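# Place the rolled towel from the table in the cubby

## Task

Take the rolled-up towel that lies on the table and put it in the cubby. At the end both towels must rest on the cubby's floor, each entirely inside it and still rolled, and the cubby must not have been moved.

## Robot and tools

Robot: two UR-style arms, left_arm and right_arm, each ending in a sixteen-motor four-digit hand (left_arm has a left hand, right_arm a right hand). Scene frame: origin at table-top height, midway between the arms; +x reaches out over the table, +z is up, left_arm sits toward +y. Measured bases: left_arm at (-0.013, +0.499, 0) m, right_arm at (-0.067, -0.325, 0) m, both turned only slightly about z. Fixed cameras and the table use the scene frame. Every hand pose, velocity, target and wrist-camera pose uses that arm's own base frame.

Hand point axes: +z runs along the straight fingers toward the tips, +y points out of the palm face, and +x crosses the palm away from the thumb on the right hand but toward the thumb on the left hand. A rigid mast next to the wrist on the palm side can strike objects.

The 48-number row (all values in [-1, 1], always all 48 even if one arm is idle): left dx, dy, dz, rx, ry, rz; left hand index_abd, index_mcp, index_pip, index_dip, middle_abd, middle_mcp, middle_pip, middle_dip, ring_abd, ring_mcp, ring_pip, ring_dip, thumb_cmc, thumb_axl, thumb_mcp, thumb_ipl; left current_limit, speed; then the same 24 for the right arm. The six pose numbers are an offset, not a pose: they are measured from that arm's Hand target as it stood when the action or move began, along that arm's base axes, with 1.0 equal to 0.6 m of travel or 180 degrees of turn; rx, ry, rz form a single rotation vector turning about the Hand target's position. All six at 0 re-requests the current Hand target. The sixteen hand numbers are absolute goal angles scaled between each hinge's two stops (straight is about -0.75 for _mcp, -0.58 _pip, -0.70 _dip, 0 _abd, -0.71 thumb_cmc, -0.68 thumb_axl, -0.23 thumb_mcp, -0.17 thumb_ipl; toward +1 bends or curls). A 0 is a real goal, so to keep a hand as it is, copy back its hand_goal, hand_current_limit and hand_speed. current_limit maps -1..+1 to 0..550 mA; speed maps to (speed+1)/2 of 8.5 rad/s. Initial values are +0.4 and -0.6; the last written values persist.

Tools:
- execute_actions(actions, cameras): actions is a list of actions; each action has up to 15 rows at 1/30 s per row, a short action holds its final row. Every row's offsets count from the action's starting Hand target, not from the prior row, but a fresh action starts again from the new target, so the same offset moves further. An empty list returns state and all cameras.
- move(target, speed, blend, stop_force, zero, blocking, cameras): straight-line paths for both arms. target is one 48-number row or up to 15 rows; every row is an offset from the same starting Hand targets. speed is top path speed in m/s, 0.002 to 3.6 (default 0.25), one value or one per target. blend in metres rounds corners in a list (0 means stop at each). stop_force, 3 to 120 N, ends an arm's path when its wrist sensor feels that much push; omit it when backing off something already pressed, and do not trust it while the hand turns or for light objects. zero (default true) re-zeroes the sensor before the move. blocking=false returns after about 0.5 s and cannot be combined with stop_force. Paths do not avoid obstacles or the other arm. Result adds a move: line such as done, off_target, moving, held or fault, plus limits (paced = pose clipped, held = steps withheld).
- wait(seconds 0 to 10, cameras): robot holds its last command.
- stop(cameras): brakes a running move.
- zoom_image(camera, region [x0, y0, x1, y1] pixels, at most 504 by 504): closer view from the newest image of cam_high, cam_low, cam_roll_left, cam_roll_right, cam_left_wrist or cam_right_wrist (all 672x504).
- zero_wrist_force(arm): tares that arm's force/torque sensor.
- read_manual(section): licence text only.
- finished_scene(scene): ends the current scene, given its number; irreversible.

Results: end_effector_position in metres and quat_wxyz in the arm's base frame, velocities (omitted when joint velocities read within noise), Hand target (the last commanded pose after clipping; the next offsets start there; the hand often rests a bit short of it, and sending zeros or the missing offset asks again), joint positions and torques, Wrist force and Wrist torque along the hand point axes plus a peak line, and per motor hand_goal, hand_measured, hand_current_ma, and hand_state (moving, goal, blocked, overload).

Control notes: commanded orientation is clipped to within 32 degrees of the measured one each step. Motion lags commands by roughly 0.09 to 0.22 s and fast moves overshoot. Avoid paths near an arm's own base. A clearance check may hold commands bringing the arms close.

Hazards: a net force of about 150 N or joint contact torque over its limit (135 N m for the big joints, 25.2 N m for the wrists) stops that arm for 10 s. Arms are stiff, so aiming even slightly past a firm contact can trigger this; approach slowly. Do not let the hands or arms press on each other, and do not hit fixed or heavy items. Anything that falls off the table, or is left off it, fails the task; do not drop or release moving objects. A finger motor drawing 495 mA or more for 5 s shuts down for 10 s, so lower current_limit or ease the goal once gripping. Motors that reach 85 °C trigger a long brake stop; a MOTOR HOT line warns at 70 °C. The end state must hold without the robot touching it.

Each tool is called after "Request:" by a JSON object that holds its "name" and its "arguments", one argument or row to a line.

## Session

Request:
{"name": "execute_actions", "arguments": {
  "actions": []
}}

Scene clock: 0.00 s.
left_arm: end_effector_position=(+0.8420, -0.5438, +0.3332) hand_goal=(+0.000, -0.754, -0.576, -0.696, +0.000, -0.754, -0.576, -0.696, +0.000, -0.754, -0.576, -0.696, -0.714, -0.678, -0.226, -0.168) hand_measured=(+0.000, -0.754, -0.576, -0.696, +0.000, -0.754, -0.576, -0.696, +0.000, -0.754, -0.576, -0.696, -0.714, -0.678, -0.226, -0.168) hand_current_ma=(+0, +0, +0, +0, +0, +0, +0, +0, +0, +0, +0, +0, +0, +0, +0, +0) hand_state=(goal, goal, goal, goal, goal, goal, goal, goal, goal, goal, goal, goal, goal, goal, goal, goal) hand_current_limit=0.40 hand_speed=-0.60 end_effector_quat_wxyz=(+0.494, +0.746, +0.388, +0.219) | right_arm: end_effector_position=(+0.5940, -0.1250, +0.2222) hand_goal=(+0.000, -0.754, -0.576, -0.696, +0.000, -0.754, -0.576, -0.696, +0.000, -0.754, -0.576, -0.696, -0.714, -0.678, -0.226, -0.168) hand_measured=(+0.000, -0.754, -0.576, -0.696, +0.000, -0.754, -0.576, -0.696, +0.000, -0.754, -0.576, -0.696, -0.714, -0.678, -0.226, -0.168) hand_current_ma=(+0, +0, +0, +0, +0, +0, +0, +0, +0, +0, +0, +0, +0, +0, +0, +0) hand_state=(goal, goal, goal, goal, goal, goal, goal, goal, goal, goal, goal, goal, goal, goal, goal, goal) hand_current_limit=0.40 hand_speed=-0.60 end_effector_quat_wxyz=(+0.360, -0.483, +0.796, +0.050)
Joint positions: left_arm=[2.741 -2.505 -1.038 -0.041 1.324 0.053] | right_arm=[-0.71 -1.224 1.697 -2.203 -0.84 2.973]
Joint velocities: within noise
Joint torques (N m): no reading
Motor temperatures (°C): left_arm=[30 24 25 38 29 33] | right_arm=[24 36 26 37 32 33]
Wrist force (N): no reading
Wrist torque (N m): no reading
Wrist force, peak (N): no reading
Hand target: left_arm +0.8420, -0.5438, +0.3332; +0.494, +0.746, +0.388, +0.219 | right_arm +0.5940, -0.1250, +0.2222; +0.360, -0.483, +0.796, +0.050
camera_calibration:
cam_left_wrist: T_world_to_cam=[[-0.741098, -0.45313, -0.495426, 0.503302], [-0.457088, 0.881008, -0.122045, 0.847738], [0.491777, 0.136005, -0.860034, 0.067773], [0, 0, 0, 1]] pos_world=[0.727158, -0.52802, 0.411099]
cam_right_wrist: T_world_to_cam=[[-0.305883, 0.882898, 0.356269, 0.246297], [0.117536, -0.336323, 0.934383, -0.380104], [0.944786, 0.327687, -0.00089649, -0.401494], [0, 0, 0, 1]] pos_world=[0.49934, -0.213729, 0.267055]

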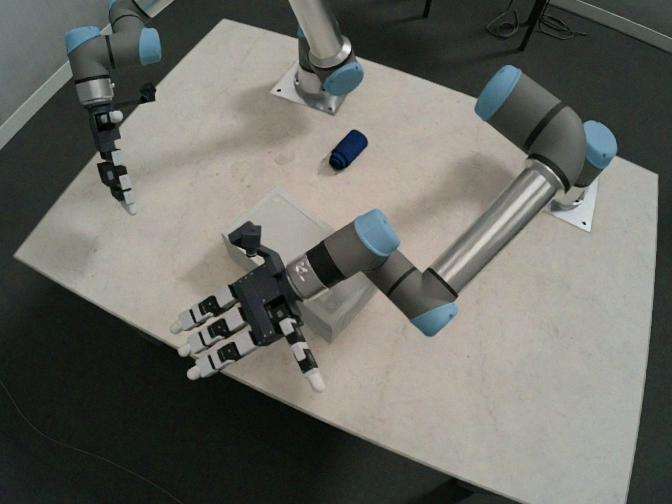

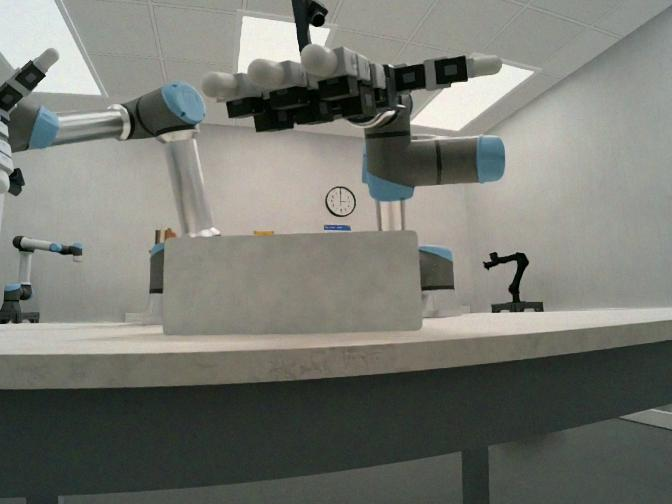

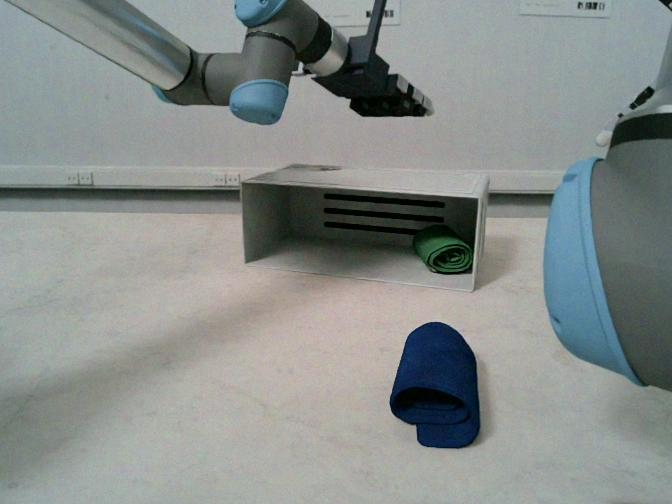

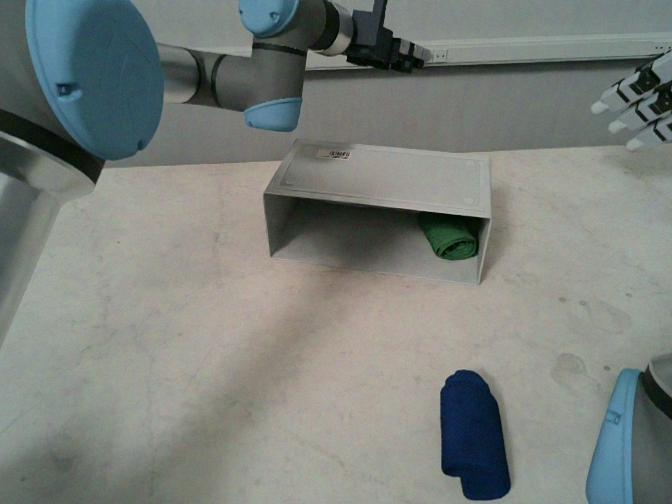

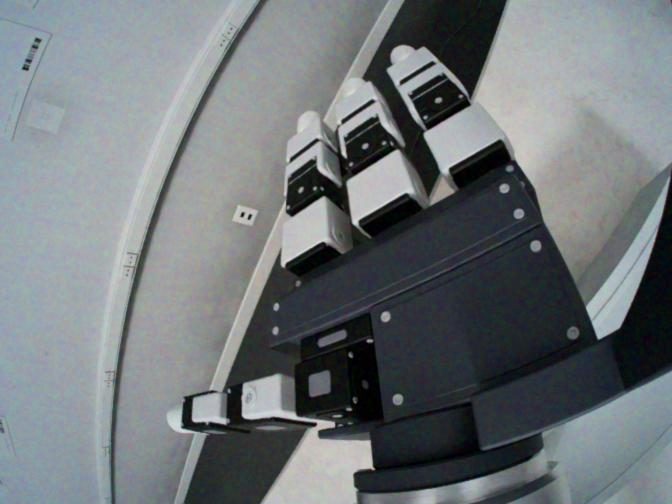

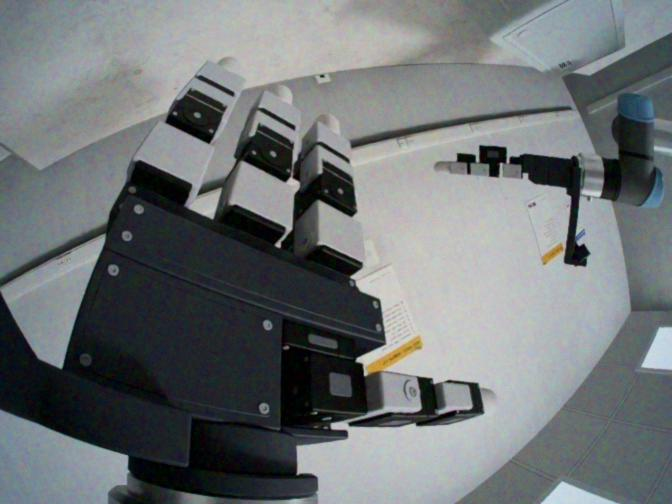

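Request:
{"name": "zoom_image", "arguments": {
  "camera": "cam_roll_left",
  "region": [360, 300, 510, 460]
}}

Request:
{"name": "zoom_image", "arguments": {
  "camera": "cam_roll_left",
  "region": [230, 150, 510, 310]
}}

Request:
{"name": "zoom_image", "arguments": {
  "camera": "cam_roll_right",
  "region": [240, 130, 510, 300]
}}

Request:
{"name": "zoom_image", "arguments": {
  "camera": "cam_roll_right",
  "region": [420, 350, 530, 504]
}}

Request:
{"name": "zoom_image", "arguments": {
  "camera": "cam_high",
  "region": [200, 110, 430, 350]
}}

Scaled by 3.150 from the camera's 672x504 image, which has a finer 960x720 frame.

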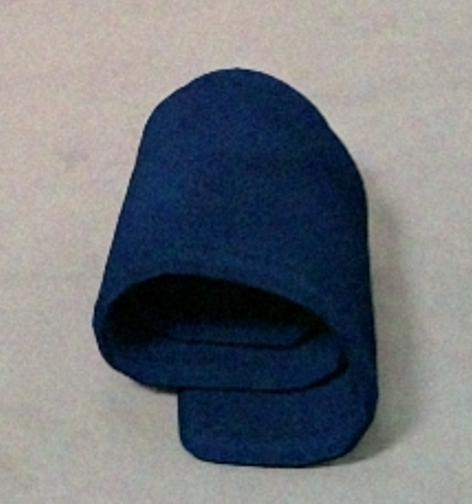

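Scaled by 1.800 from the camera's 672x504 image, which has a finer 960x720 frame.

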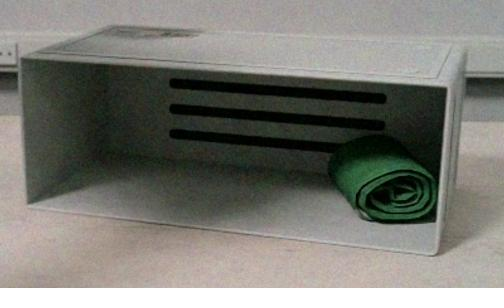

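Scaled by 1.867 from the camera's 672x504 image, which has a finer 960x720 frame.

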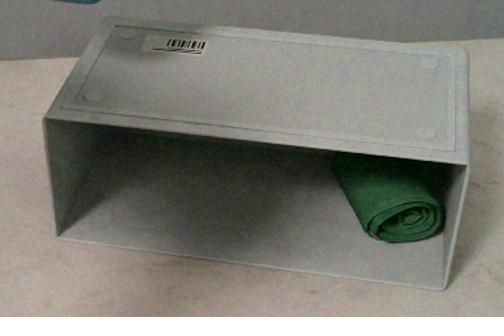

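Scaled by 3.273 from the camera's 672x504 image, which has a finer 960x720 frame.

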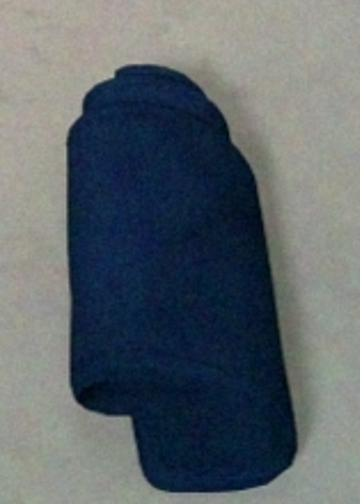

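Scaled by 2.100 from the camera's 672x504 image, which has a finer 960x720 frame.

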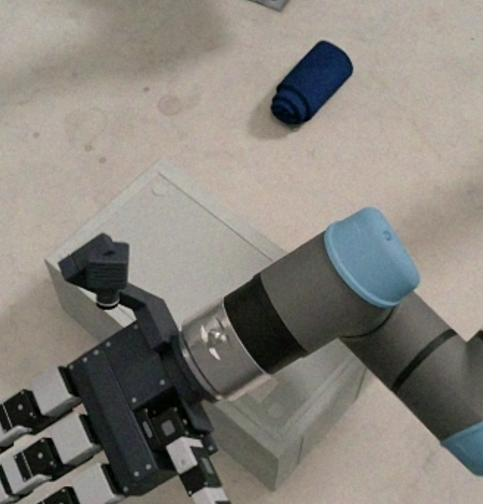

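Request:
{"name": "move", "arguments": {
  "target": [
    [-0.15,0.42,0.07,0,0,0.1,0,-0.754,-0.576,-0.696,0,-0.754,-0.576,-0.696,0,-0.754,-0.576,-0.696,-0.714,-0.678,-0.226,-0.168,0.4,-0.6,-0.3233,0.2917,0.163,-0.159,0.039,-0.239,0,-0.9,0.21,0.09,0,-0.9,0.21,0.09,0,-0.95,0.21,0.09,0.65,-0.678,-0.11,-0.168,0.1,-0.6],
    [-0.3,0.85,0.13,0,0,0.2,0,-0.754,-0.576,-0.696,0,-0.754,-0.576,-0.696,0,-0.754,-0.576,-0.696,-0.714,-0.678,-0.226,-0.168,0.4,-0.6,-0.6413,0.53,-0.037,-0.3186,0.0781,-0.478,0,-0.9,0.21,0.09,0,-0.9,0.21,0.09,0,-0.95,0.21,0.09,0.65,-0.678,-0.11,-0.168,0.1,-0.6]
  ],
  "speed": 0.35,
  "blend": [0.05,0],
  "cameras": ["cam_high","cam_roll_left"]
}}

Scene clock: 90.67 s.
left_arm: end_effector_position=(+0.6620, -0.0338, +0.4112) hand_goal=(+0.000, -0.754, -0.576, -0.696, +0.000, -0.754, -0.576, -0.696, +0.000, -0.754, -0.576, -0.696, -0.714, -0.678, -0.226, -0.168) hand_measured=(+0.000, -0.760, -0.576, -0.696, +0.000, -0.760, -0.576, -0.696, +0.000, -0.760, -0.576, -0.696, -0.720, -0.678, -0.226, -0.168) hand_current_ma=(+0, -1, +0, +0, +0, -1, +0, +0, +0, -1, +0, +0, -1, +0, +0, +0) hand_state=(goal, goal, goal, goal, goal, goal, goal, goal, goal, goal, goal, goal, goal, goal, goal, goal) hand_current_limit=0.40 hand_speed=-0.60 end_effector_quat_wxyz=(+0.402, +0.590, +0.600, +0.361) | right_arm: end_effector_position=(+0.2092, +0.1930, +0.2000) hand_goal=(+0.000, -0.900, +0.210, +0.090, +0.000, -0.900, +0.210, +0.090, +0.000, -0.950, +0.210, +0.090, +0.650, -0.678, -0.110, -0.168) hand_measured=(+0.000, -0.890, +0.208, +0.086, +0.000, -0.892, +0.208, +0.086, +0.000, -0.940, +0.208, +0.086, +0.650, -0.678, -0.108, -0.168) hand_current_ma=(+0, +15, -2, -4, +0, +14, -2, -4, +0, +17, -2, -3, +0, +1, +2, +0) hand_state=(goal, goal, goal, goal, goal, goal, goal, goal, goal, goal, goal, goal, goal, goal, goal, goal) hand_current_limit=0.10 hand_speed=-0.60 end_effector_quat_wxyz=(-0.041, +0.071, +0.863, -0.498)
Joint positions: left_arm=[3.343 -1.688 -2.126 0.233 1.347 0.042] | right_arm=[0.696 -1.682 1.985 -0.955 -2.171 5.877]
Joint torques (N m): left_arm=[8.77 32.04 9.42 0.3 -2.51 1.42] | right_arm=[12.21 -3.97 -30.07 1.52 1.08 2.42]
Wrist force (N): left_arm=[0.4 -0.1 0.0] | right_arm=[1.3 -0.9 0.7]
Wrist torque (N m): left_arm=[-0.01 -0.05 0.02] | right_arm=[0.16 0.13 0.01]
Wrist force, peak (N): left_arm=[1.2 0.0 -0.3] | right_arm=[2.5 0.0 0.2]
Hand target: left_arm +0.6620, -0.0338, +0.4112; +0.402, +0.590, +0.600, +0.361 | right_arm +0.2092, +0.1930, +0.2000; -0.041, +0.071, +0.863, -0.498
Off the commanded pose: left_arm 0.000 m, 0 deg | right_arm 0.000 m, 0 deg.
move: done
Images, in order (width x height): cam_high 672x504, cam_roll_left 672x504.

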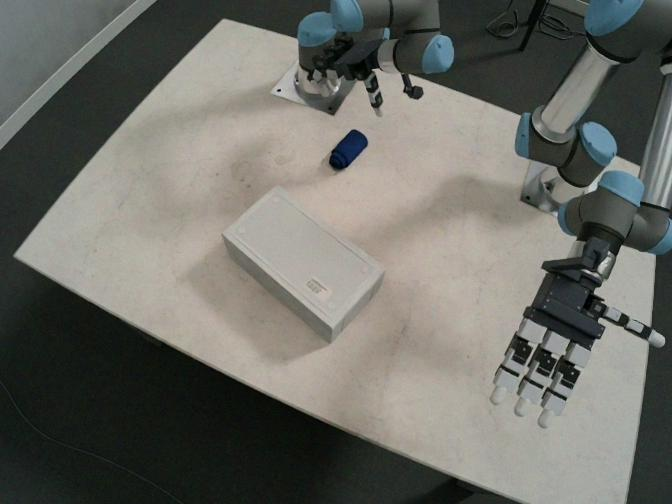

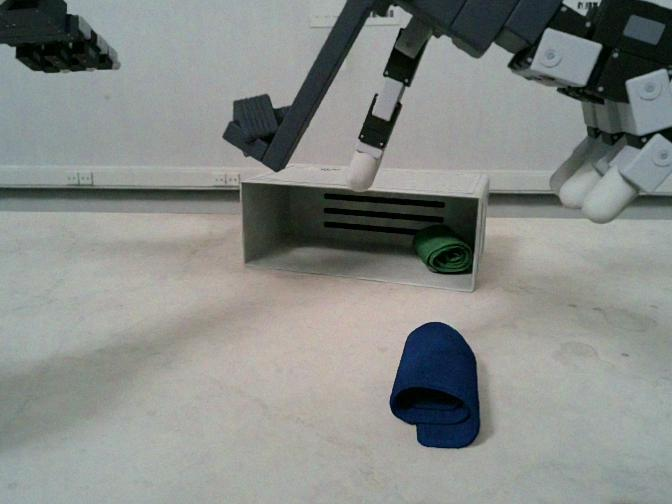

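Request:
{"name": "move", "arguments": {
  "target": [
    [0,0,0,0,0,0,0,-0.754,-0.576,-0.696,0,-0.754,-0.576,-0.696,0,-0.754,-0.576,-0.696,-0.714,-0.678,-0.226,-0.168,0.4,-0.6,0,0,-0.23,0,0,0,0,-0.9,0.21,0.09,0,-0.9,0.21,0.09,0,-0.95,0.21,0.09,0.65,-0.678,-0.11,-0.168,0.4,-0.6],
    [0,0,0,0,0,0,0,-0.754,-0.576,-0.696,0,-0.754,-0.576,-0.696,0,-0.754,-0.576,-0.696,-0.714,-0.678,-0.226,-0.168,0.4,-0.6,0,0,-0.287,0,0,0,0,-0.9,0.21,0.09,0,-0.9,0.21,0.09,0,-0.95,0.21,0.09,0.65,-0.678,-0.11,-0.168,0.4,-0.6]
  ],
  "speed": [0.15, 0.05],
  "stop_force": 6,
  "cameras": ["cam_roll_left"]
}}

Request:
{"name": "zoom_image", "arguments": {
  "camera": "cam_roll_left",
  "region": [250, 200, 640, 490]
}}

Scene clock: 119.20 s.
left_arm: end_effector_position=(+0.6620, -0.0338, +0.4112) hand_goal=(+0.000, -0.754, -0.576, -0.696, +0.000, -0.754, -0.576, -0.696, +0.000, -0.754, -0.576, -0.696, -0.714, -0.678, -0.226, -0.168) hand_measured=(+0.000, -0.760, -0.576, -0.696, +0.000, -0.760, -0.576, -0.696, +0.000, -0.760, -0.576, -0.696, -0.720, -0.678, -0.226, -0.168) hand_current_ma=(+0, -1, +0, +0, +0, -1, +0, +0, +0, -1, +0, +0, -1, +0, +0, +0) hand_state=(goal, goal, goal, goal, goal, goal, goal, goal, goal, goal, goal, goal, goal, goal, goal, goal) hand_current_limit=0.40 hand_speed=-0.60 end_effector_quat_wxyz=(+0.402, +0.590, +0.600, +0.361) | right_arm: end_effector_position=(+0.2092, +0.1930, +0.0278) hand_goal=(+0.000, -0.900, +0.210, +0.090, +0.000, -0.900, +0.210, +0.090, +0.000, -0.950, +0.210, +0.090, +0.650, -0.678, -0.110, -0.168) hand_measured=(+0.000, -0.890, +0.208, +0.086, +0.000, -0.892, +0.208, +0.086, +0.000, -0.940, +0.208, +0.086, +0.650, -0.678, -0.108, -0.168) hand_current_ma=(+0, +15, -2, -4, +0, +14, -2, -4, +0, +17, -2, -3, +0, +1, +2, +0) hand_state=(goal, goal, goal, goal, goal, goal, goal, goal, goal, goal, goal, goal, goal, goal, goal, goal) hand_current_limit=0.40 hand_speed=-0.60 end_effector_quat_wxyz=(-0.041, +0.071, +0.863, -0.498)
Joint positions: left_arm=[3.343 -1.688 -2.126 0.233 1.347 0.042] | right_arm=[0.696 -1.428 2.251 -1.475 -2.171 5.877]
Joint torques (N m): left_arm=[7.72 31.83 10.22 0.4 -2.83 1.59] | right_arm=[-10.88 -10.37 -7.6 -1.58 -2.38 -2.18]
Wrist force (N): left_arm=[0.3 -0.2 0.1] | right_arm=[1.2 -0.2 0.5]
Wrist torque (N m): left_arm=[-0.03 -0.03 0.01] | right_arm=[0.26 0.14 0.12]
Wrist force, peak (N): left_arm=[0.4 -0.4 -0.1] | right_arm=[1.6 -1.8 0.2]
Hand target: left_arm +0.6620, -0.0338, +0.4112; +0.402, +0.590, +0.600, +0.361 | right_arm +0.2092, +0.1930, +0.0278; -0.041, +0.071, +0.863, -0.498
Off the commanded pose: left_arm 0.000 m, 0 deg | right_arm 0.000 m, 0 deg.
move: done
Images, in order (width x height): cam_roll_left 672x504.

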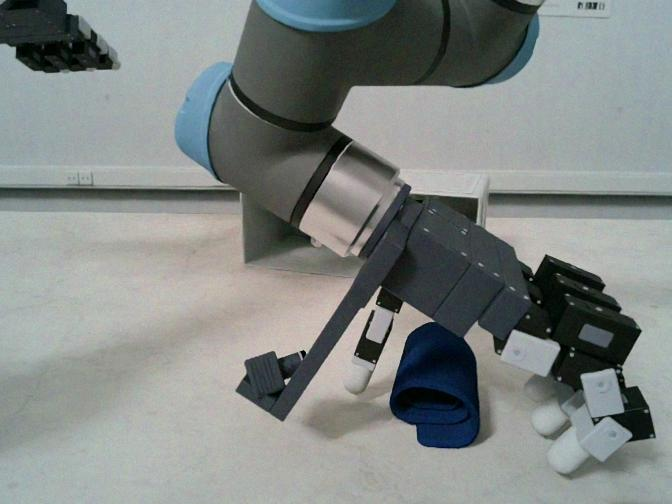

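Scaled by 1.292 from the camera's 672x504 image, which has a finer 960x720 frame.

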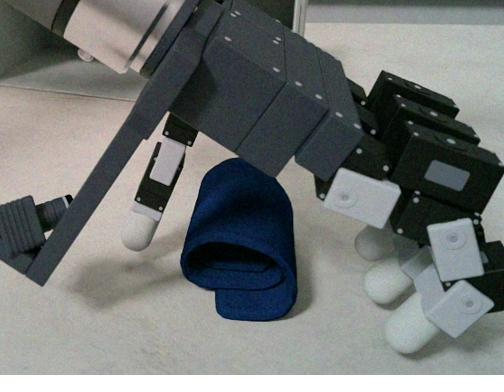

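Good. Close and lift 9 mm.

Request:
{"name": "move", "arguments": {
  "target": [0,0,0,0,0,0,0,-0.754,-0.576,-0.696,0,-0.754,-0.576,-0.696,0,-0.754,-0.576,-0.696,-0.714,-0.678,-0.226,-0.168,0.4,-0.6,0,0,0,0,0,0,0,-0.3,0.21,0.09,0,-0.3,0.21,0.09,0,-0.95,0.21,0.09,0.65,-0.678,0.26,-0.168,-0.1,-0.78]
}}

Request:
{"name": "move", "arguments": {
  "target": [0,0,0,0,0,0,0,-0.754,-0.576,-0.696,0,-0.754,-0.576,-0.696,0,-0.754,-0.576,-0.696,-0.714,-0.678,-0.226,-0.168,0.4,-0.6,0,0,0.015,0,0,0,0,-0.3,0.21,0.09,0,-0.3,0.21,0.09,0,-0.95,0.21,0.09,0.65,-0.678,0.26,-0.168,-0.1,-0.78],
  "speed": 0.1,
  "cameras": ["cam_roll_left"]
}}

Request:
{"name": "zoom_image", "arguments": {
  "camera": "cam_roll_left",
  "region": [250, 200, 640, 490]
}}

Scene clock: 126.53 s.
left_arm: end_effector_position=(+0.6620, -0.0338, +0.4112) hand_goal=(+0.000, -0.754, -0.576, -0.696, +0.000, -0.754, -0.576, -0.696, +0.000, -0.754, -0.576, -0.696, -0.714, -0.678, -0.226, -0.168) hand_measured=(+0.000, -0.760, -0.576, -0.696, +0.000, -0.760, -0.576, -0.696, +0.000, -0.760, -0.576, -0.696, -0.720, -0.678, -0.226, -0.168) hand_current_ma=(+0, -1, +0, +0, +0, -1, +0, +0, +0, -1, +0, +0, -1, +0, +0, +0) hand_state=(goal, goal, goal, goal, goal, goal, goal, goal, goal, goal, goal, goal, goal, goal, goal, goal) hand_current_limit=0.40 hand_speed=-0.60 end_effector_quat_wxyz=(+0.402, +0.590, +0.600, +0.361) | right_arm: end_effector_position=(+0.2092, +0.1930, +0.0278) hand_goal=(+0.000, -0.300, +0.210, +0.090, +0.000, -0.300, +0.210, +0.090, +0.000, -0.950, +0.210, +0.090, +0.650, -0.678, +0.260, -0.168) hand_measured=(+0.000, -0.468, +0.202, +0.096, +0.000, -0.418, +0.194, +0.088, +0.000, -0.940, +0.208, +0.086, +0.646, -0.682, +0.172, -0.194) hand_current_ma=(+0, -247, -11, +8, +0, -247, -27, -2, +0, +17, -2, -3, -5, -5, -248, -85) hand_state=(goal, blocked, goal, goal, goal, blocked, goal, goal, goal, goal, goal, goal, goal, goal, blocked, blocked) hand_current_limit=-0.10 hand_speed=-0.78 end_effector_quat_wxyz=(-0.041, +0.071, +0.863, -0.498)
Joint positions: left_arm=[3.343 -1.688 -2.126 0.233 1.347 0.042] | right_arm=[0.696 -1.428 2.251 -1.475 -2.171 5.877]
Joint torques (N m): left_arm=[8.8 31.4 9.27 0.62 -2.36 1.62] | right_arm=[-9.95 -10.54 -7.7 -1.61 -1.81 -2.07]
Wrist force (N): left_arm=[0.3 -0.1 -0.1] | right_arm=[2.3 -6.5 -0.8]
Wrist torque (N m): left_arm=[0.01 -0.04 0.01] | right_arm=[0.03 0.05 0.14]
Wrist force, peak (N): left_arm=[0.6 -0.3 -0.2] | right_arm=[2.3 -6.5 -0.7]
Hand target: left_arm +0.6620, -0.0338, +0.4112; +0.402, +0.590, +0.600, +0.361 | right_arm +0.2092, +0.1930, +0.0278; -0.041, +0.071, +0.863, -0.498
Off the commanded pose: left_arm 0.000 m, 0 deg | right_arm 0.000 m, 0 deg.
move: done

Scene clock: 127.37 s.
left_arm: end_effector_position=(+0.6620, -0.0338, +0.4112) hand_goal=(+0.000, -0.754, -0.576, -0.696, +0.000, -0.754, -0.576, -0.696, +0.000, -0.754, -0.576, -0.696, -0.714, -0.678, -0.226, -0.168) hand_measured=(+0.000, -0.760, -0.576, -0.696, +0.000, -0.760, -0.576, -0.696, +0.000, -0.760, -0.576, -0.696, -0.720, -0.678, -0.226, -0.168) hand_current_ma=(+0, -1, +0, +0, +0, -1, +0, +0, +0, -1, +0, +0, -1, +0, +0, +0) hand_state=(goal, goal, goal, goal, goal, goal, goal, goal, goal, goal, goal, goal, goal, goal, goal, goal) hand_current_limit=0.40 hand_speed=-0.60 end_effector_quat_wxyz=(+0.402, +0.590, +0.600, +0.361) | right_arm: end_effector_position=(+0.2092, +0.1930, +0.0368) hand_goal=(+0.000, -0.300, +0.210, +0.090, +0.000, -0.300, +0.210, +0.090, +0.000, -0.950, +0.210, +0.090, +0.650, -0.678, +0.260, -0.168) hand_measured=(+0.000, -0.438, +0.186, +0.084, +0.000, -0.368, +0.188, +0.084, +0.000, -0.940, +0.208, +0.086, +0.644, -0.684, +0.172, -0.194) hand_current_ma=(+0, -247, -52, -10, +0, -217, -47, -9, +0, +17, -2, -3, -10, -9, -247, -87) hand_state=(goal, blocked, blocked, goal, goal, blocked, blocked, goal, goal, goal, goal, goal, goal, goal, blocked, blocked) hand_current_limit=-0.10 hand_speed=-0.78 end_effector_quat_wxyz=(-0.041, +0.071, +0.863, -0.498)
Joint positions: left_arm=[3.343 -1.688 -2.126 0.233 1.347 0.042] | right_arm=[0.696 -1.447 2.241 -1.446 -2.171 5.877]
Joint torques (N m): left_arm=[7.53 30.94 9.48 0.55 -2.23 1.64] | right_arm=[-9.35 -27.7 -27.31 1.87 -1.51 -1.34]
Wrist force (N): left_arm=[0.3 -0.3 0.0] | right_arm=[1.6 -0.1 0.7]
Wrist torque (N m): left_arm=[-0.04 -0.03 0.02] | right_arm=[0.28 0.09 0.15]
Wrist force, peak (N): left_arm=[0.5 -0.3 0.0] | right_arm=[2.3 -6.5 -0.8]
Hand target: left_arm +0.6620, -0.0338, +0.4112; +0.402, +0.590, +0.600, +0.361 | right_arm +0.2092, +0.1930, +0.0368; -0.041, +0.071, +0.863, -0.498
Off the commanded pose: left_arm 0.000 m, 0 deg | right_arm 0.000 m, 0 deg.
move: done
Images, in order (width x height): cam_roll_left 672x504.

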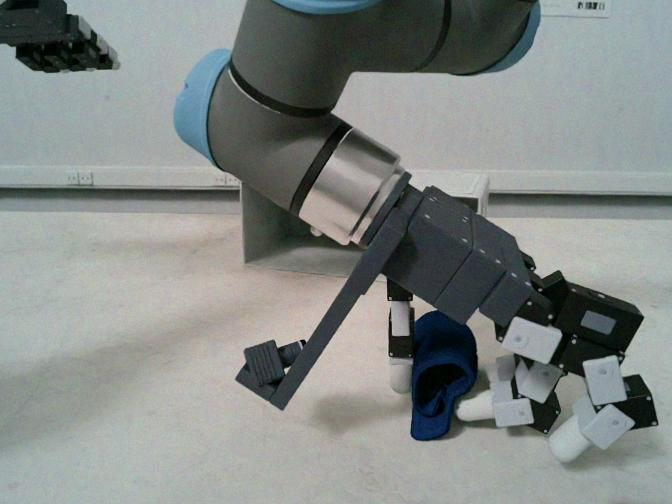

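Scaled by 1.292 from the camera's 672x504 image, which has a finer 960x720 frame.

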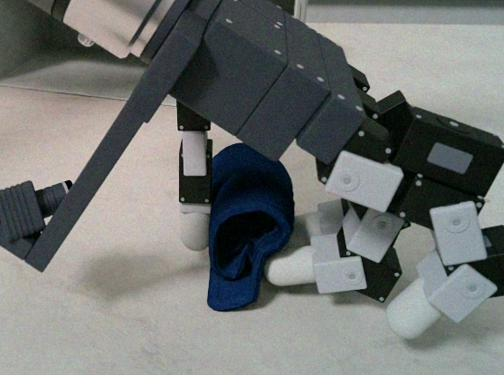

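Request:
{"name": "move", "arguments": {
  "target": [0,0,0,0,0,0,0,-0.754,-0.576,-0.696,0,-0.754,-0.576,-0.696,0,-0.754,-0.576,-0.696,-0.714,-0.678,-0.226,-0.168,0.4,-0.6,0.3505,0.2155,0,0,0,-0.0411,0,-0.3,0.21,0.09,0,-0.3,0.21,0.09,0,-0.95,0.21,0.09,0.65,-0.678,0.26,-0.168,-0.1,-0.78],
  "speed": 0.12
}}

Request:
{"name": "move", "arguments": {
  "target": [0,0,0,0,0,0,0,-0.754,-0.576,-0.696,0,-0.754,-0.576,-0.696,0,-0.754,-0.576,-0.696,-0.714,-0.678,-0.226,-0.168,0.4,-0.6,0,0,0.0145,-0.0129,-0.0425,0,0,-0.3,0.21,0.09,0,-0.3,0.21,0.09,0,-0.95,0.21,0.09,0.65,-0.678,0.26,-0.168,-0.1,-0.78],
  "speed": 0.12,
  "cameras": ["cam_roll_left","cam_roll_right","cam_high"]
}}

Request:
{"name": "zoom_image", "arguments": {
  "camera": "cam_roll_left",
  "region": [220, 120, 520, 340]
}}

Scene clock: 145.50 s.
left_arm: end_effector_position=(+0.6620, -0.0338, +0.4112) hand_goal=(+0.000, -0.754, -0.576, -0.696, +0.000, -0.754, -0.576, -0.696, +0.000, -0.754, -0.576, -0.696, -0.714, -0.678, -0.226, -0.168) hand_measured=(+0.000, -0.760, -0.576, -0.696, +0.000, -0.760, -0.576, -0.696, +0.000, -0.760, -0.576, -0.696, -0.720, -0.678, -0.226, -0.168) hand_current_ma=(+0, -1, +0, +0, +0, -1, +0, +0, +0, -1, +0, +0, -1, +0, +0, +0) hand_state=(goal, goal, goal, goal, goal, goal, goal, goal, goal, goal, goal, goal, goal, goal, goal, goal) hand_current_limit=0.40 hand_speed=-0.60 end_effector_quat_wxyz=(+0.402, +0.590, +0.600, +0.361) | right_arm: end_effector_position=(+0.4195, +0.3223, +0.0368) hand_goal=(+0.000, -0.300, +0.210, +0.090, +0.000, -0.300, +0.210, +0.090, +0.000, -0.950, +0.210, +0.090, +0.650, -0.678, +0.260, -0.168) hand_measured=(+0.000, -0.436, +0.186, +0.084, +0.000, -0.368, +0.186, +0.084, +0.000, -0.940, +0.208, +0.086, +0.644, -0.684, +0.172, -0.194) hand_current_ma=(+0, -248, -52, -10, +0, -214, -48, -9, +0, +17, -2, -3, -10, -9, -248, -87) hand_state=(goal, blocked, blocked, goal, goal, blocked, blocked, goal, goal, goal, goal, goal, goal, goal, blocked, blocked) hand_current_limit=-0.10 hand_speed=-0.78 end_effector_quat_wxyz=(-0.073, +0.127, +0.857, -0.494)
Joint positions: left_arm=[3.343 -1.688 -2.126 0.233 1.347 0.042] | right_arm=[0.618 -0.958 1.506 -1.18 -2.13 5.914]
Joint torques (N m): left_arm=[8.2 32.59 10.36 0.56 -2.24 1.7] | right_arm=[-10.66 -31.65 -28.89 1.75 1.15 2.51]
Wrist force (N): left_arm=[0.3 -0.1 -0.1] | right_arm=[1.5 -0.3 1.1]
Wrist torque (N m): left_arm=[0.01 -0.04 0.02] | right_arm=[0.22 0.11 0.03]
Wrist force, peak (N): left_arm=[0.5 -0.4 -0.1] | right_arm=[2.2 -0.3 1.3]
Hand target: left_arm +0.6620, -0.0338, +0.4112; +0.402, +0.590, +0.600, +0.361 | right_arm +0.4195, +0.3223, +0.0368; -0.073, +0.127, +0.857, -0.494
Off the commanded pose: left_arm 0.000 m, 0 deg | right_arm 0.000 m, 0 deg.
move: done

Scene clock: 146.60 s.
left_arm: end_effector_position=(+0.6620, -0.0338, +0.4112) hand_goal=(+0.000, -0.754, -0.576, -0.696, +0.000, -0.754, -0.576, -0.696, +0.000, -0.754, -0.576, -0.696, -0.714, -0.678, -0.226, -0.168) hand_measured=(+0.000, -0.760, -0.576, -0.696, +0.000, -0.760, -0.576, -0.696, +0.000, -0.760, -0.576, -0.696, -0.720, -0.678, -0.226, -0.168) hand_current_ma=(+0, -1, +0, +0, +0, -1, +0, +0, +0, -1, +0, +0, -1, +0, +0, +0) hand_state=(goal, goal, goal, goal, goal, goal, goal, goal, goal, goal, goal, goal, goal, goal, goal, goal) hand_current_limit=0.40 hand_speed=-0.60 end_effector_quat_wxyz=(+0.402, +0.590, +0.600, +0.361) | right_arm: end_effector_position=(+0.4195, +0.3223, +0.0455) hand_goal=(+0.000, -0.300, +0.210, +0.090, +0.000, -0.300, +0.210, +0.090, +0.000, -0.950, +0.210, +0.090, +0.650, -0.678, +0.260, -0.168) hand_measured=(+0.000, -0.436, +0.186, +0.084, +0.000, -0.368, +0.186, +0.084, +0.000, -0.940, +0.208, +0.086, +0.644, -0.684, +0.172, -0.194) hand_current_ma=(+0, -247, -53, -10, +0, -214, -48, -9, +0, +17, -2, -3, -10, -9, -248, -87) hand_state=(goal, blocked, blocked, goal, goal, blocked, blocked, goal, goal, goal, goal, goal, goal, goal, blocked, blocked) hand_current_limit=-0.10 hand_speed=-0.78 end_effector_quat_wxyz=(-0.013, +0.161, +0.850, -0.502)
Joint positions: left_arm=[3.343 -1.688 -2.126 0.233 1.347 0.042] | right_arm=[0.651 -0.986 1.545 -1.203 -2.17 6.044]
Joint torques (N m): left_arm=[7.57 33.08 9.6 0.75 -2.39 1.57] | right_arm=[11.14 -46.95 -11.29 -1.68 -2.71 2.11]
Wrist force (N): left_arm=[0.2 -0.2 0.0] | right_arm=[1.2 -0.4 0.6]
Wrist torque (N m): left_arm=[-0.02 -0.02 0.01] | right_arm=[0.24 0.09 0.01]
Wrist force, peak (N): left_arm=[0.4 -0.4 0.0] | right_arm=[1.5 0.0 1.0]
Hand target: left_arm +0.6620, -0.0338, +0.4112; +0.402, +0.590, +0.600, +0.361 | right_arm +0.4195, +0.3223, +0.0455; -0.013, +0.161, +0.850, -0.502
Off the commanded pose: left_arm 0.000 m, 0 deg | right_arm 0.000 m, 0 deg.
move: done
Images, in order (width x height): cam_high 672x504, cam_roll_left 672x504, cam_roll_right 672x504.

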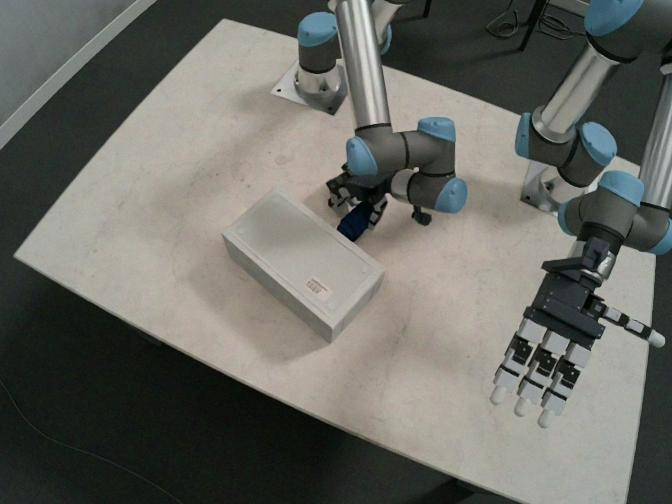

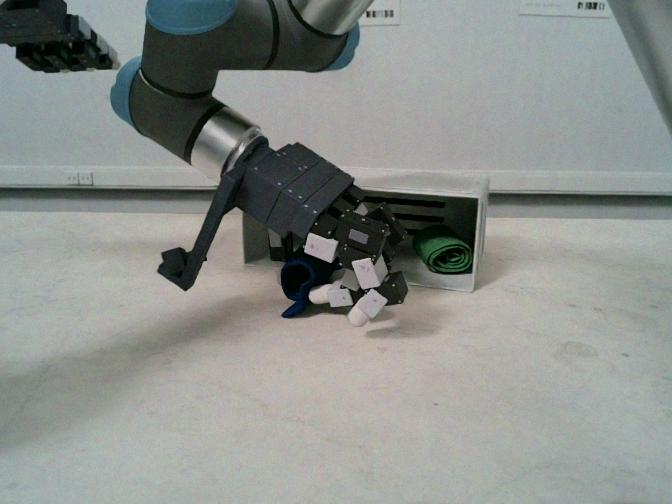

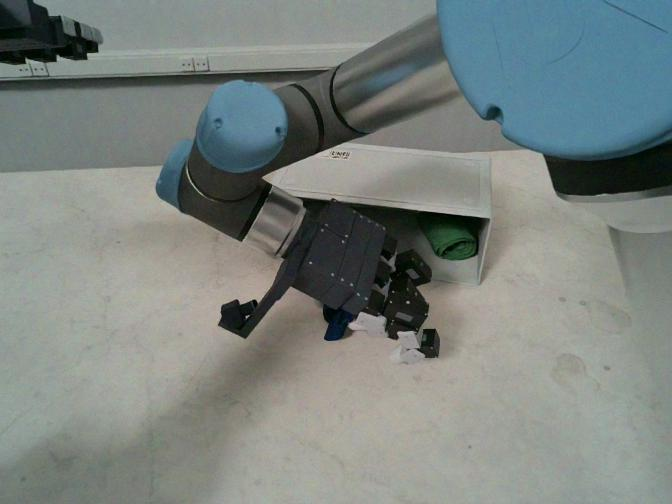

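Scaled by 1.680 from the camera's 672x504 image, which has a finer 960x720 frame.

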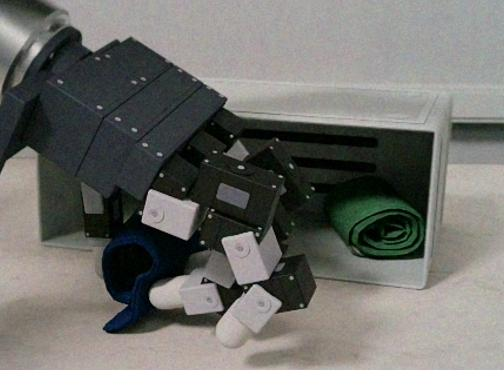

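Request:
{"name": "move", "arguments": {
  "target": [0,0,0,0,0,0,0,-0.754,-0.576,-0.696,0,-0.754,-0.576,-0.696,0,-0.754,-0.576,-0.696,-0.714,-0.678,-0.226,-0.168,0.4,-0.6,0.0958,-0.0288,0,0,0,0,0,-0.3,0.21,0.09,0,-0.3,0.21,0.09,0,-0.95,0.21,0.09,0.65,-0.678,0.26,-0.168,-0.1,-0.78],
  "speed": 0.1,
  "stop_force": 12
}}

Request:
{"name": "move", "arguments": {
  "target": [0,0,0,0,0,0,0,-0.754,-0.576,-0.696,0,-0.754,-0.576,-0.696,0,-0.754,-0.576,-0.696,-0.714,-0.678,-0.226,-0.168,0.4,-0.6,0.0072,0.0239,-0.0225,0.0081,0.0266,0,0,-0.3,0.21,0.09,0,-0.3,0.21,0.09,0,-0.95,0.21,0.09,0.65,-0.678,0.26,-0.168,-0.1,-0.78],
  "speed": 0.06,
  "cameras": ["cam_roll_left","cam_high"]
}}

Request:
{"name": "zoom_image", "arguments": {
  "camera": "cam_roll_left",
  "region": [220, 120, 520, 340]
}}

Scene clock: 158.17 s.
left_arm: end_effector_position=(+0.6620, -0.0338, +0.4112) hand_goal=(+0.000, -0.754, -0.576, -0.696, +0.000, -0.754, -0.576, -0.696, +0.000, -0.754, -0.576, -0.696, -0.714, -0.678, -0.226, -0.168) hand_measured=(+0.000, -0.760, -0.576, -0.696, +0.000, -0.760, -0.576, -0.696, +0.000, -0.760, -0.576, -0.696, -0.720, -0.678, -0.226, -0.168) hand_current_ma=(+0, -1, +0, +0, +0, -1, +0, +0, +0, -1, +0, +0, -1, +0, +0, +0) hand_state=(goal, goal, goal, goal, goal, goal, goal, goal, goal, goal, goal, goal, goal, goal, goal, goal) hand_current_limit=0.40 hand_speed=-0.60 end_effector_quat_wxyz=(+0.402, +0.590, +0.600, +0.361) | right_arm: end_effector_position=(+0.4770, +0.3050, +0.0455) hand_goal=(+0.000, -0.300, +0.210, +0.090, +0.000, -0.300, +0.210, +0.090, +0.000, -0.950, +0.210, +0.090, +0.650, -0.678, +0.260, -0.168) hand_measured=(+0.000, -0.436, +0.186, +0.082, +0.000, -0.368, +0.186, +0.084, +0.000, -0.940, +0.208, +0.086, +0.644, -0.684, +0.172, -0.194) hand_current_ma=(+0, -247, -53, -10, +0, -214, -48, -9, +0, +17, -2, -3, -10, -9, -247, -87) hand_state=(goal, blocked, blocked, goal, goal, blocked, blocked, goal, goal, goal, goal, goal, goal, goal, blocked, blocked) hand_current_limit=-0.10 hand_speed=-0.78 end_effector_quat_wxyz=(-0.013, +0.161, +0.850, -0.502)
Joint positions: left_arm=[3.343 -1.688 -2.126 0.233 1.347 0.042] | right_arm=[0.577 -0.934 1.461 -1.204 -2.228 5.989]
Joint torques (N m): left_arm=[7.54 32.33 9.42 0.72 -2.09 1.7] | right_arm=[-11.71 -32.62 -29.15 1.57 -2.66 -2.19]
Wrist force (N): left_arm=[0.2 -0.3 -0.1] | right_arm=[1.3 -0.4 0.3]
Wrist torque (N m): left_arm=[-0.03 -0.02 0.01] | right_arm=[0.28 0.08 0.12]
Wrist force, peak (N): left_arm=[0.5 -0.6 0.0] | right_arm=[2.4 -0.5 0.4]
Hand target: left_arm +0.6620, -0.0338, +0.4112; +0.402, +0.590, +0.600, +0.361 | right_arm +0.4770, +0.3050, +0.0455; -0.013, +0.161, +0.850, -0.502
Off the commanded pose: left_arm 0.000 m, 0 deg | right_arm 0.000 m, 0 deg.
move: done

Scene clock: 159.33 s.
left_arm: end_effector_position=(+0.6620, -0.0338, +0.4112) hand_goal=(+0.000, -0.754, -0.576, -0.696, +0.000, -0.754, -0.576, -0.696, +0.000, -0.754, -0.576, -0.696, -0.714, -0.678, -0.226, -0.168) hand_measured=(+0.000, -0.760, -0.576, -0.696, +0.000, -0.760, -0.576, -0.696, +0.000, -0.760, -0.576, -0.696, -0.720, -0.678, -0.226, -0.168) hand_current_ma=(+0, -1, +0, +0, +0, -1, +0, +0, +0, -1, +0, +0, -1, +0, +0, +0) hand_state=(goal, goal, goal, goal, goal, goal, goal, goal, goal, goal, goal, goal, goal, goal, goal, goal) hand_current_limit=0.40 hand_speed=-0.60 end_effector_quat_wxyz=(+0.402, +0.590, +0.600, +0.361) | right_arm: end_effector_position=(+0.4813, +0.3193, +0.0321) hand_goal=(+0.000, -0.300, +0.210, +0.090, +0.000, -0.300, +0.210, +0.090, +0.000, -0.950, +0.210, +0.090, +0.650, -0.678, +0.260, -0.168) hand_measured=(+0.000, -0.436, +0.186, +0.082, +0.000, -0.366, +0.186, +0.084, +0.000, -0.940, +0.208, +0.086, +0.644, -0.684, +0.172, -0.194) hand_current_ma=(+0, -248, -53, -10, +0, -211, -48, -9, +0, +17, -2, -3, -10, -9, -248, -87) hand_state=(goal, blocked, blocked, goal, goal, blocked, blocked, goal, goal, goal, goal, goal, goal, goal, blocked, blocked) hand_current_limit=-0.10 hand_speed=-0.78 end_effector_quat_wxyz=(-0.050, +0.140, +0.855, -0.497) end_effector_velocity=(+0.001, +0.002, +0.000) end_effector_angular_velocity=(+0.003, +0.001, +0.001)
Joint positions: left_arm=[3.343 -1.688 -2.126 0.233 1.347 0.042] | right_arm=[0.573 -0.877 1.386 -1.171 -2.19 5.921]
Joint velocities: left_arm=[within noise] | right_arm=[0.001 0.002 -0.006 0.002 0.002 -0.003]
Joint torques (N m): left_arm=[7.19 32.26 9.31 0.75 -2.17 1.5] | right_arm=[-10.91 -34.13 -27.67 1.85 1.12 -1.87]
Wrist force (N): left_arm=[0.4 -0.3 0.0] | right_arm=[1.2 -1.8 0.2]
Wrist torque (N m): left_arm=[-0.03 -0.04 0.02] | right_arm=[0.22 0.12 0.11]
Wrist force, peak (N): left_arm=[0.6 -0.2 -0.1] | right_arm=[1.5 -1.7 0.4]
Hand target: left_arm +0.6620, -0.0338, +0.4112; +0.402, +0.590, +0.600, +0.361 | right_arm +0.4813, +0.3194, +0.0320; -0.050, +0.140, +0.855, -0.497
Off the commanded pose: left_arm 0.000 m, 0 deg | right_arm 0.000 m, 0 deg.
move: done
Images, in order (width x height): cam_high 672x504, cam_roll_left 672x504.

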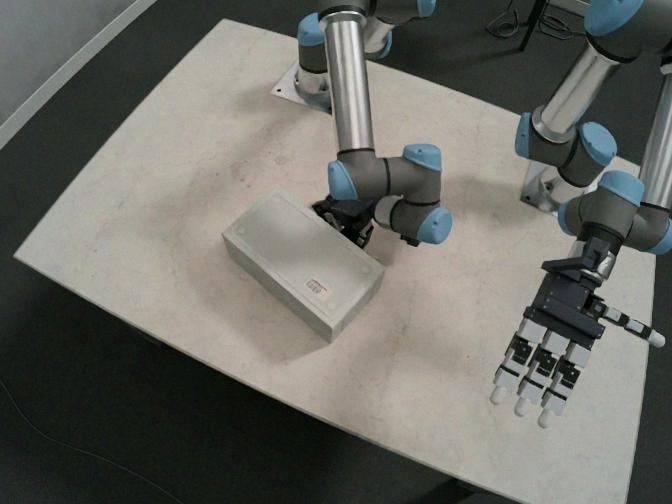

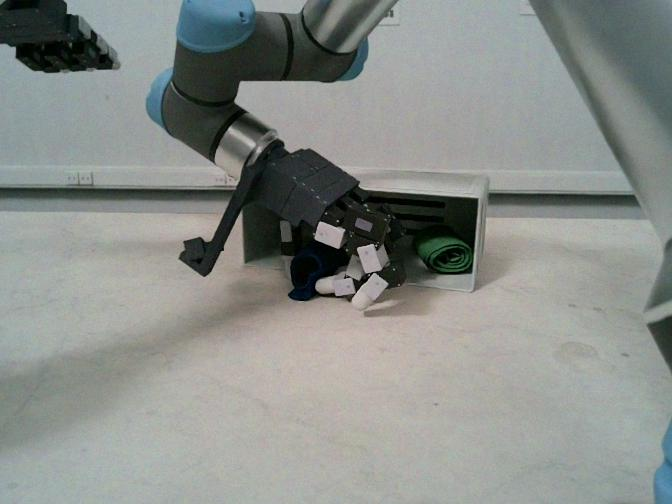

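Scaled by 1.680 from the camera's 672x504 image, which has a finer 960x720 frame.

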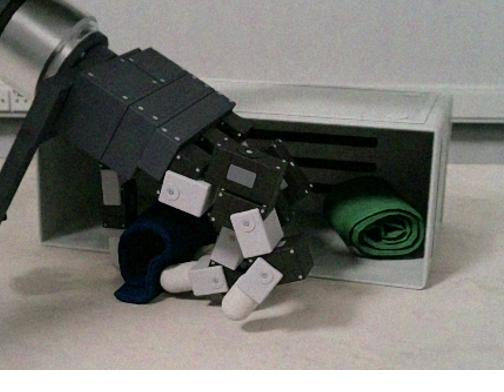

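Request:
{"name": "move", "arguments": {
  "target": [0,0,0,0,0,0,0,-0.754,-0.576,-0.696,0,-0.754,-0.576,-0.696,0,-0.754,-0.576,-0.696,-0.714,-0.678,-0.226,-0.168,0.4,-0.6,0,0,0,0,0,0,0,-0.8,0.21,0.09,0,-0.8,0.21,0.09,0,-0.95,0.21,0.09,0.65,-0.678,-0.15,-0.168,0.2,-0.8]
}}

Request:
{"name": "move", "arguments": {
  "target": [0,0,0,0,0,0,0,-0.754,-0.576,-0.696,0,-0.754,-0.576,-0.696,0,-0.754,-0.576,-0.696,-0.714,-0.678,-0.226,-0.168,0.4,-0.6,-0.035,0.012,0.25,0,0,0,0,-0.8,0.21,0.09,0,-0.8,0.21,0.09,0,-0.95,0.21,0.09,0.65,-0.678,-0.15,-0.168,0.4,-0.6],
  "speed": 0.15,
  "cameras": ["cam_roll_left","cam_roll_right","cam_high"]
}}

Request:
{"name": "zoom_image", "arguments": {
  "camera": "cam_roll_left",
  "region": [220, 120, 520, 340]
}}

Scene clock: 168.87 s.
left_arm: end_effector_position=(+0.6620, -0.0338, +0.4112) hand_goal=(+0.000, -0.754, -0.576, -0.696, +0.000, -0.754, -0.576, -0.696, +0.000, -0.754, -0.576, -0.696, -0.714, -0.678, -0.226, -0.168) hand_measured=(+0.000, -0.760, -0.576, -0.696, +0.000, -0.760, -0.576, -0.696, +0.000, -0.760, -0.576, -0.696, -0.720, -0.678, -0.226, -0.168) hand_current_ma=(+0, -1, +0, +0, +0, -1, +0, +0, +0, -1, +0, +0, -1, +0, +0, +0) hand_state=(goal, goal, goal, goal, goal, goal, goal, goal, goal, goal, goal, goal, goal, goal, goal, goal) hand_current_limit=0.40 hand_speed=-0.60 end_effector_quat_wxyz=(+0.402, +0.590, +0.600, +0.361) | right_arm: end_effector_position=(+0.4813, +0.3194, +0.0320) hand_goal=(+0.000, -0.800, +0.210, +0.090, +0.000, -0.800, +0.210, +0.090, +0.000, -0.950, +0.210, +0.090, +0.650, -0.678, -0.150, -0.168) hand_measured=(+0.000, -0.784, +0.208, +0.086, +0.000, -0.784, +0.208, +0.086, +0.000, -0.940, +0.208, +0.086, +0.648, -0.680, -0.144, -0.170) hand_current_ma=(+0, +34, -2, -4, +0, +31, -2, -4, +0, +17, -2, -3, -2, -3, +9, -2) hand_state=(goal, goal, goal, goal, goal, goal, goal, goal, goal, goal, goal, goal, goal, goal, goal, goal) hand_current_limit=0.20 hand_speed=-0.80 end_effector_quat_wxyz=(-0.050, +0.140, +0.855, -0.497)
Joint positions: left_arm=[3.343 -1.688 -2.126 0.233 1.347 0.042] | right_arm=[0.573 -0.877 1.386 -1.171 -2.19 5.92]
Joint torques (N m): left_arm=[7.05 32.32 10.39 0.75 -2.03 1.4] | right_arm=[-10.14 -34.85 -28.59 1.6 0.37 -1.92]
Wrist force (N): left_arm=[0.3 -0.2 0.0] | right_arm=[1.6 -0.6 0.5]
Wrist torque (N m): left_arm=[-0.02 -0.04 0.01] | right_arm=[0.23 0.06 0.16]
Wrist force, peak (N): left_arm=[0.6 -0.2 0.1] | right_arm=[1.5 -2.3 0.0]
Hand target: left_arm +0.6620, -0.0338, +0.4112; +0.402, +0.590, +0.600, +0.361 | right_arm +0.4813, +0.3194, +0.0320; -0.050, +0.140, +0.855, -0.497
Off the commanded pose: left_arm 0.000 m, 0 deg | right_arm 0.000 m, 0 deg.
move: done

Scene clock: 170.50 s.
left_arm: end_effector_position=(+0.6620, -0.0338, +0.4112) hand_goal=(+0.000, -0.754, -0.576, -0.696, +0.000, -0.754, -0.576, -0.696, +0.000, -0.754, -0.576, -0.696, -0.714, -0.678, -0.226, -0.168) hand_measured=(+0.000, -0.760, -0.576, -0.696, +0.000, -0.760, -0.576, -0.696, +0.000, -0.760, -0.576, -0.696, -0.720, -0.678, -0.226, -0.168) hand_current_ma=(+0, -1, +0, +0, +0, -1, +0, +0, +0, -1, +0, +0, -1, +0, +0, +0) hand_state=(goal, goal, goal, goal, goal, goal, goal, goal, goal, goal, goal, goal, goal, goal, goal, goal) hand_current_limit=0.40 hand_speed=-0.60 end_effector_quat_wxyz=(+0.402, +0.590, +0.600, +0.361) | right_arm: end_effector_position=(+0.4603, +0.3266, +0.1819) hand_goal=(+0.000, -0.800, +0.210, +0.090, +0.000, -0.800, +0.210, +0.090, +0.000, -0.950, +0.210, +0.090, +0.650, -0.678, -0.150, -0.168) hand_measured=(+0.000, -0.784, +0.208, +0.086, +0.000, -0.784, +0.208, +0.086, +0.000, -0.940, +0.208, +0.086, +0.648, -0.680, -0.144, -0.170) hand_current_ma=(+0, +32, -2, -4, +0, +30, -2, -4, +0, +17, -2, -3, -2, -3, +9, -2) hand_state=(goal, goal, goal, goal, goal, goal, goal, goal, goal, goal, goal, goal, goal, goal, goal, goal) hand_current_limit=0.40 hand_speed=-0.60 end_effector_quat_wxyz=(-0.050, +0.140, +0.855, -0.497)
Joint positions: left_arm=[3.343 -1.688 -2.126 0.233 1.347 0.042] | right_arm=[0.599 -1.025 1.223 -0.848 -2.169 5.94]
Joint torques (N m): left_arm=[8.33 31.75 10.33 0.72 -2.09 1.47] | right_arm=[11.62 -49.5 -31.98 1.55 1.09 2.32]
Wrist force (N): left_arm=[0.4 -0.1 -0.2] | right_arm=[1.3 -0.6 0.9]
Wrist torque (N m): left_arm=[0.01 -0.05 0.02] | right_arm=[0.19 0.10 0.03]
Wrist force, peak (N): left_arm=[0.6 -0.2 -0.1] | right_arm=[1.8 -1.5 -0.1]
Hand target: left_arm +0.6620, -0.0338, +0.4112; +0.402, +0.590, +0.600, +0.361 | right_arm +0.4603, +0.3266, +0.1820; -0.050, +0.140, +0.855, -0.497
Off the commanded pose: left_arm 0.000 m, 0 deg | right_arm 0.000 m, 0 deg.
move: done
Images, in order (width x height): cam_high 672x504, cam_roll_left 672x504, cam_roll_right 672x504.

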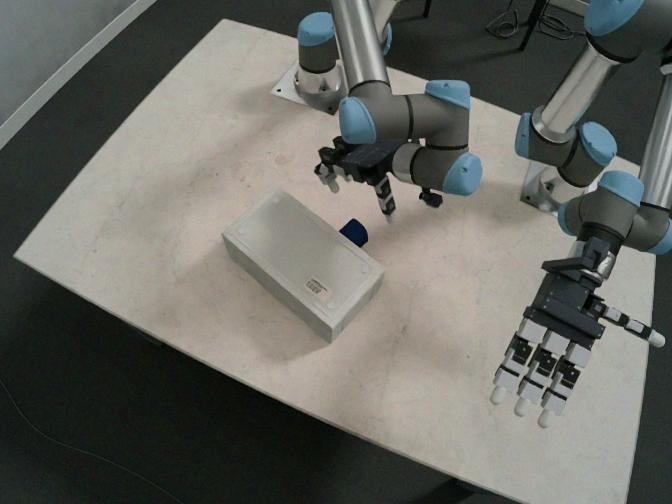

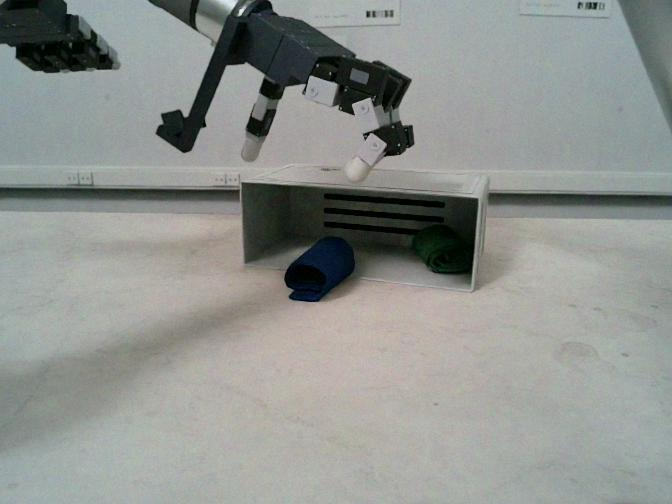

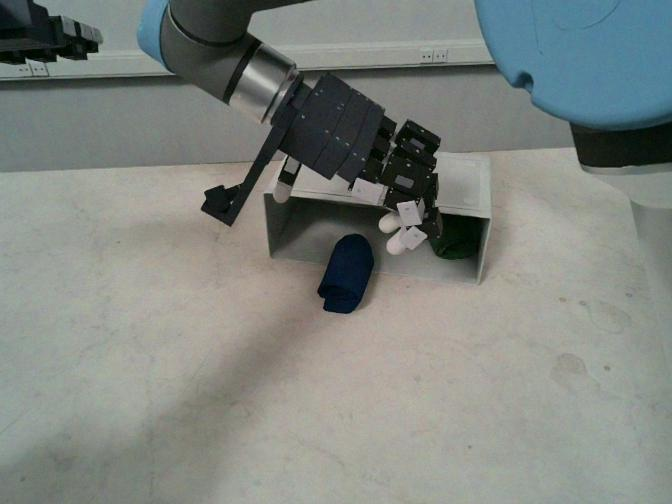

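Scaled by 1.680 from the camera's 672x504 image, which has a finer 960x720 frame.

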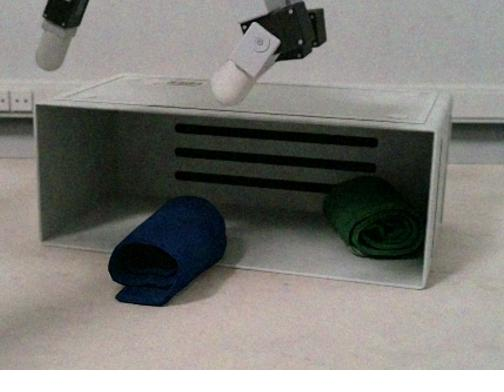

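Request:
{"name": "zoom_image", "arguments": {
  "camera": "cam_roll_right",
  "region": [240, 160, 520, 340]
}}

Request:
{"name": "zoom_image", "arguments": {
  "camera": "cam_high",
  "region": [280, 170, 440, 290]
}}

Scaled by 1.800 from the camera's 672x504 image, which has a finer 960x720 frame.

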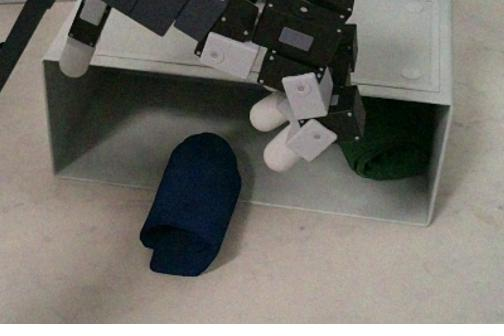

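Scaled by 3.150 from the camera's 672x504 image, which has a finer 960x720 frame.

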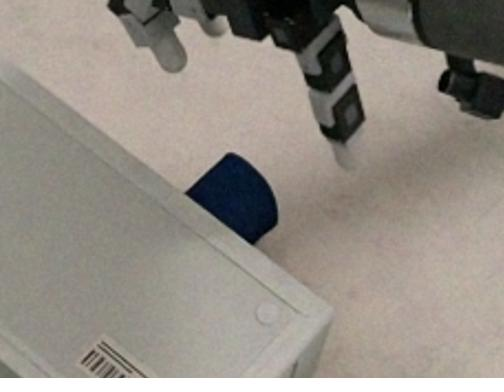

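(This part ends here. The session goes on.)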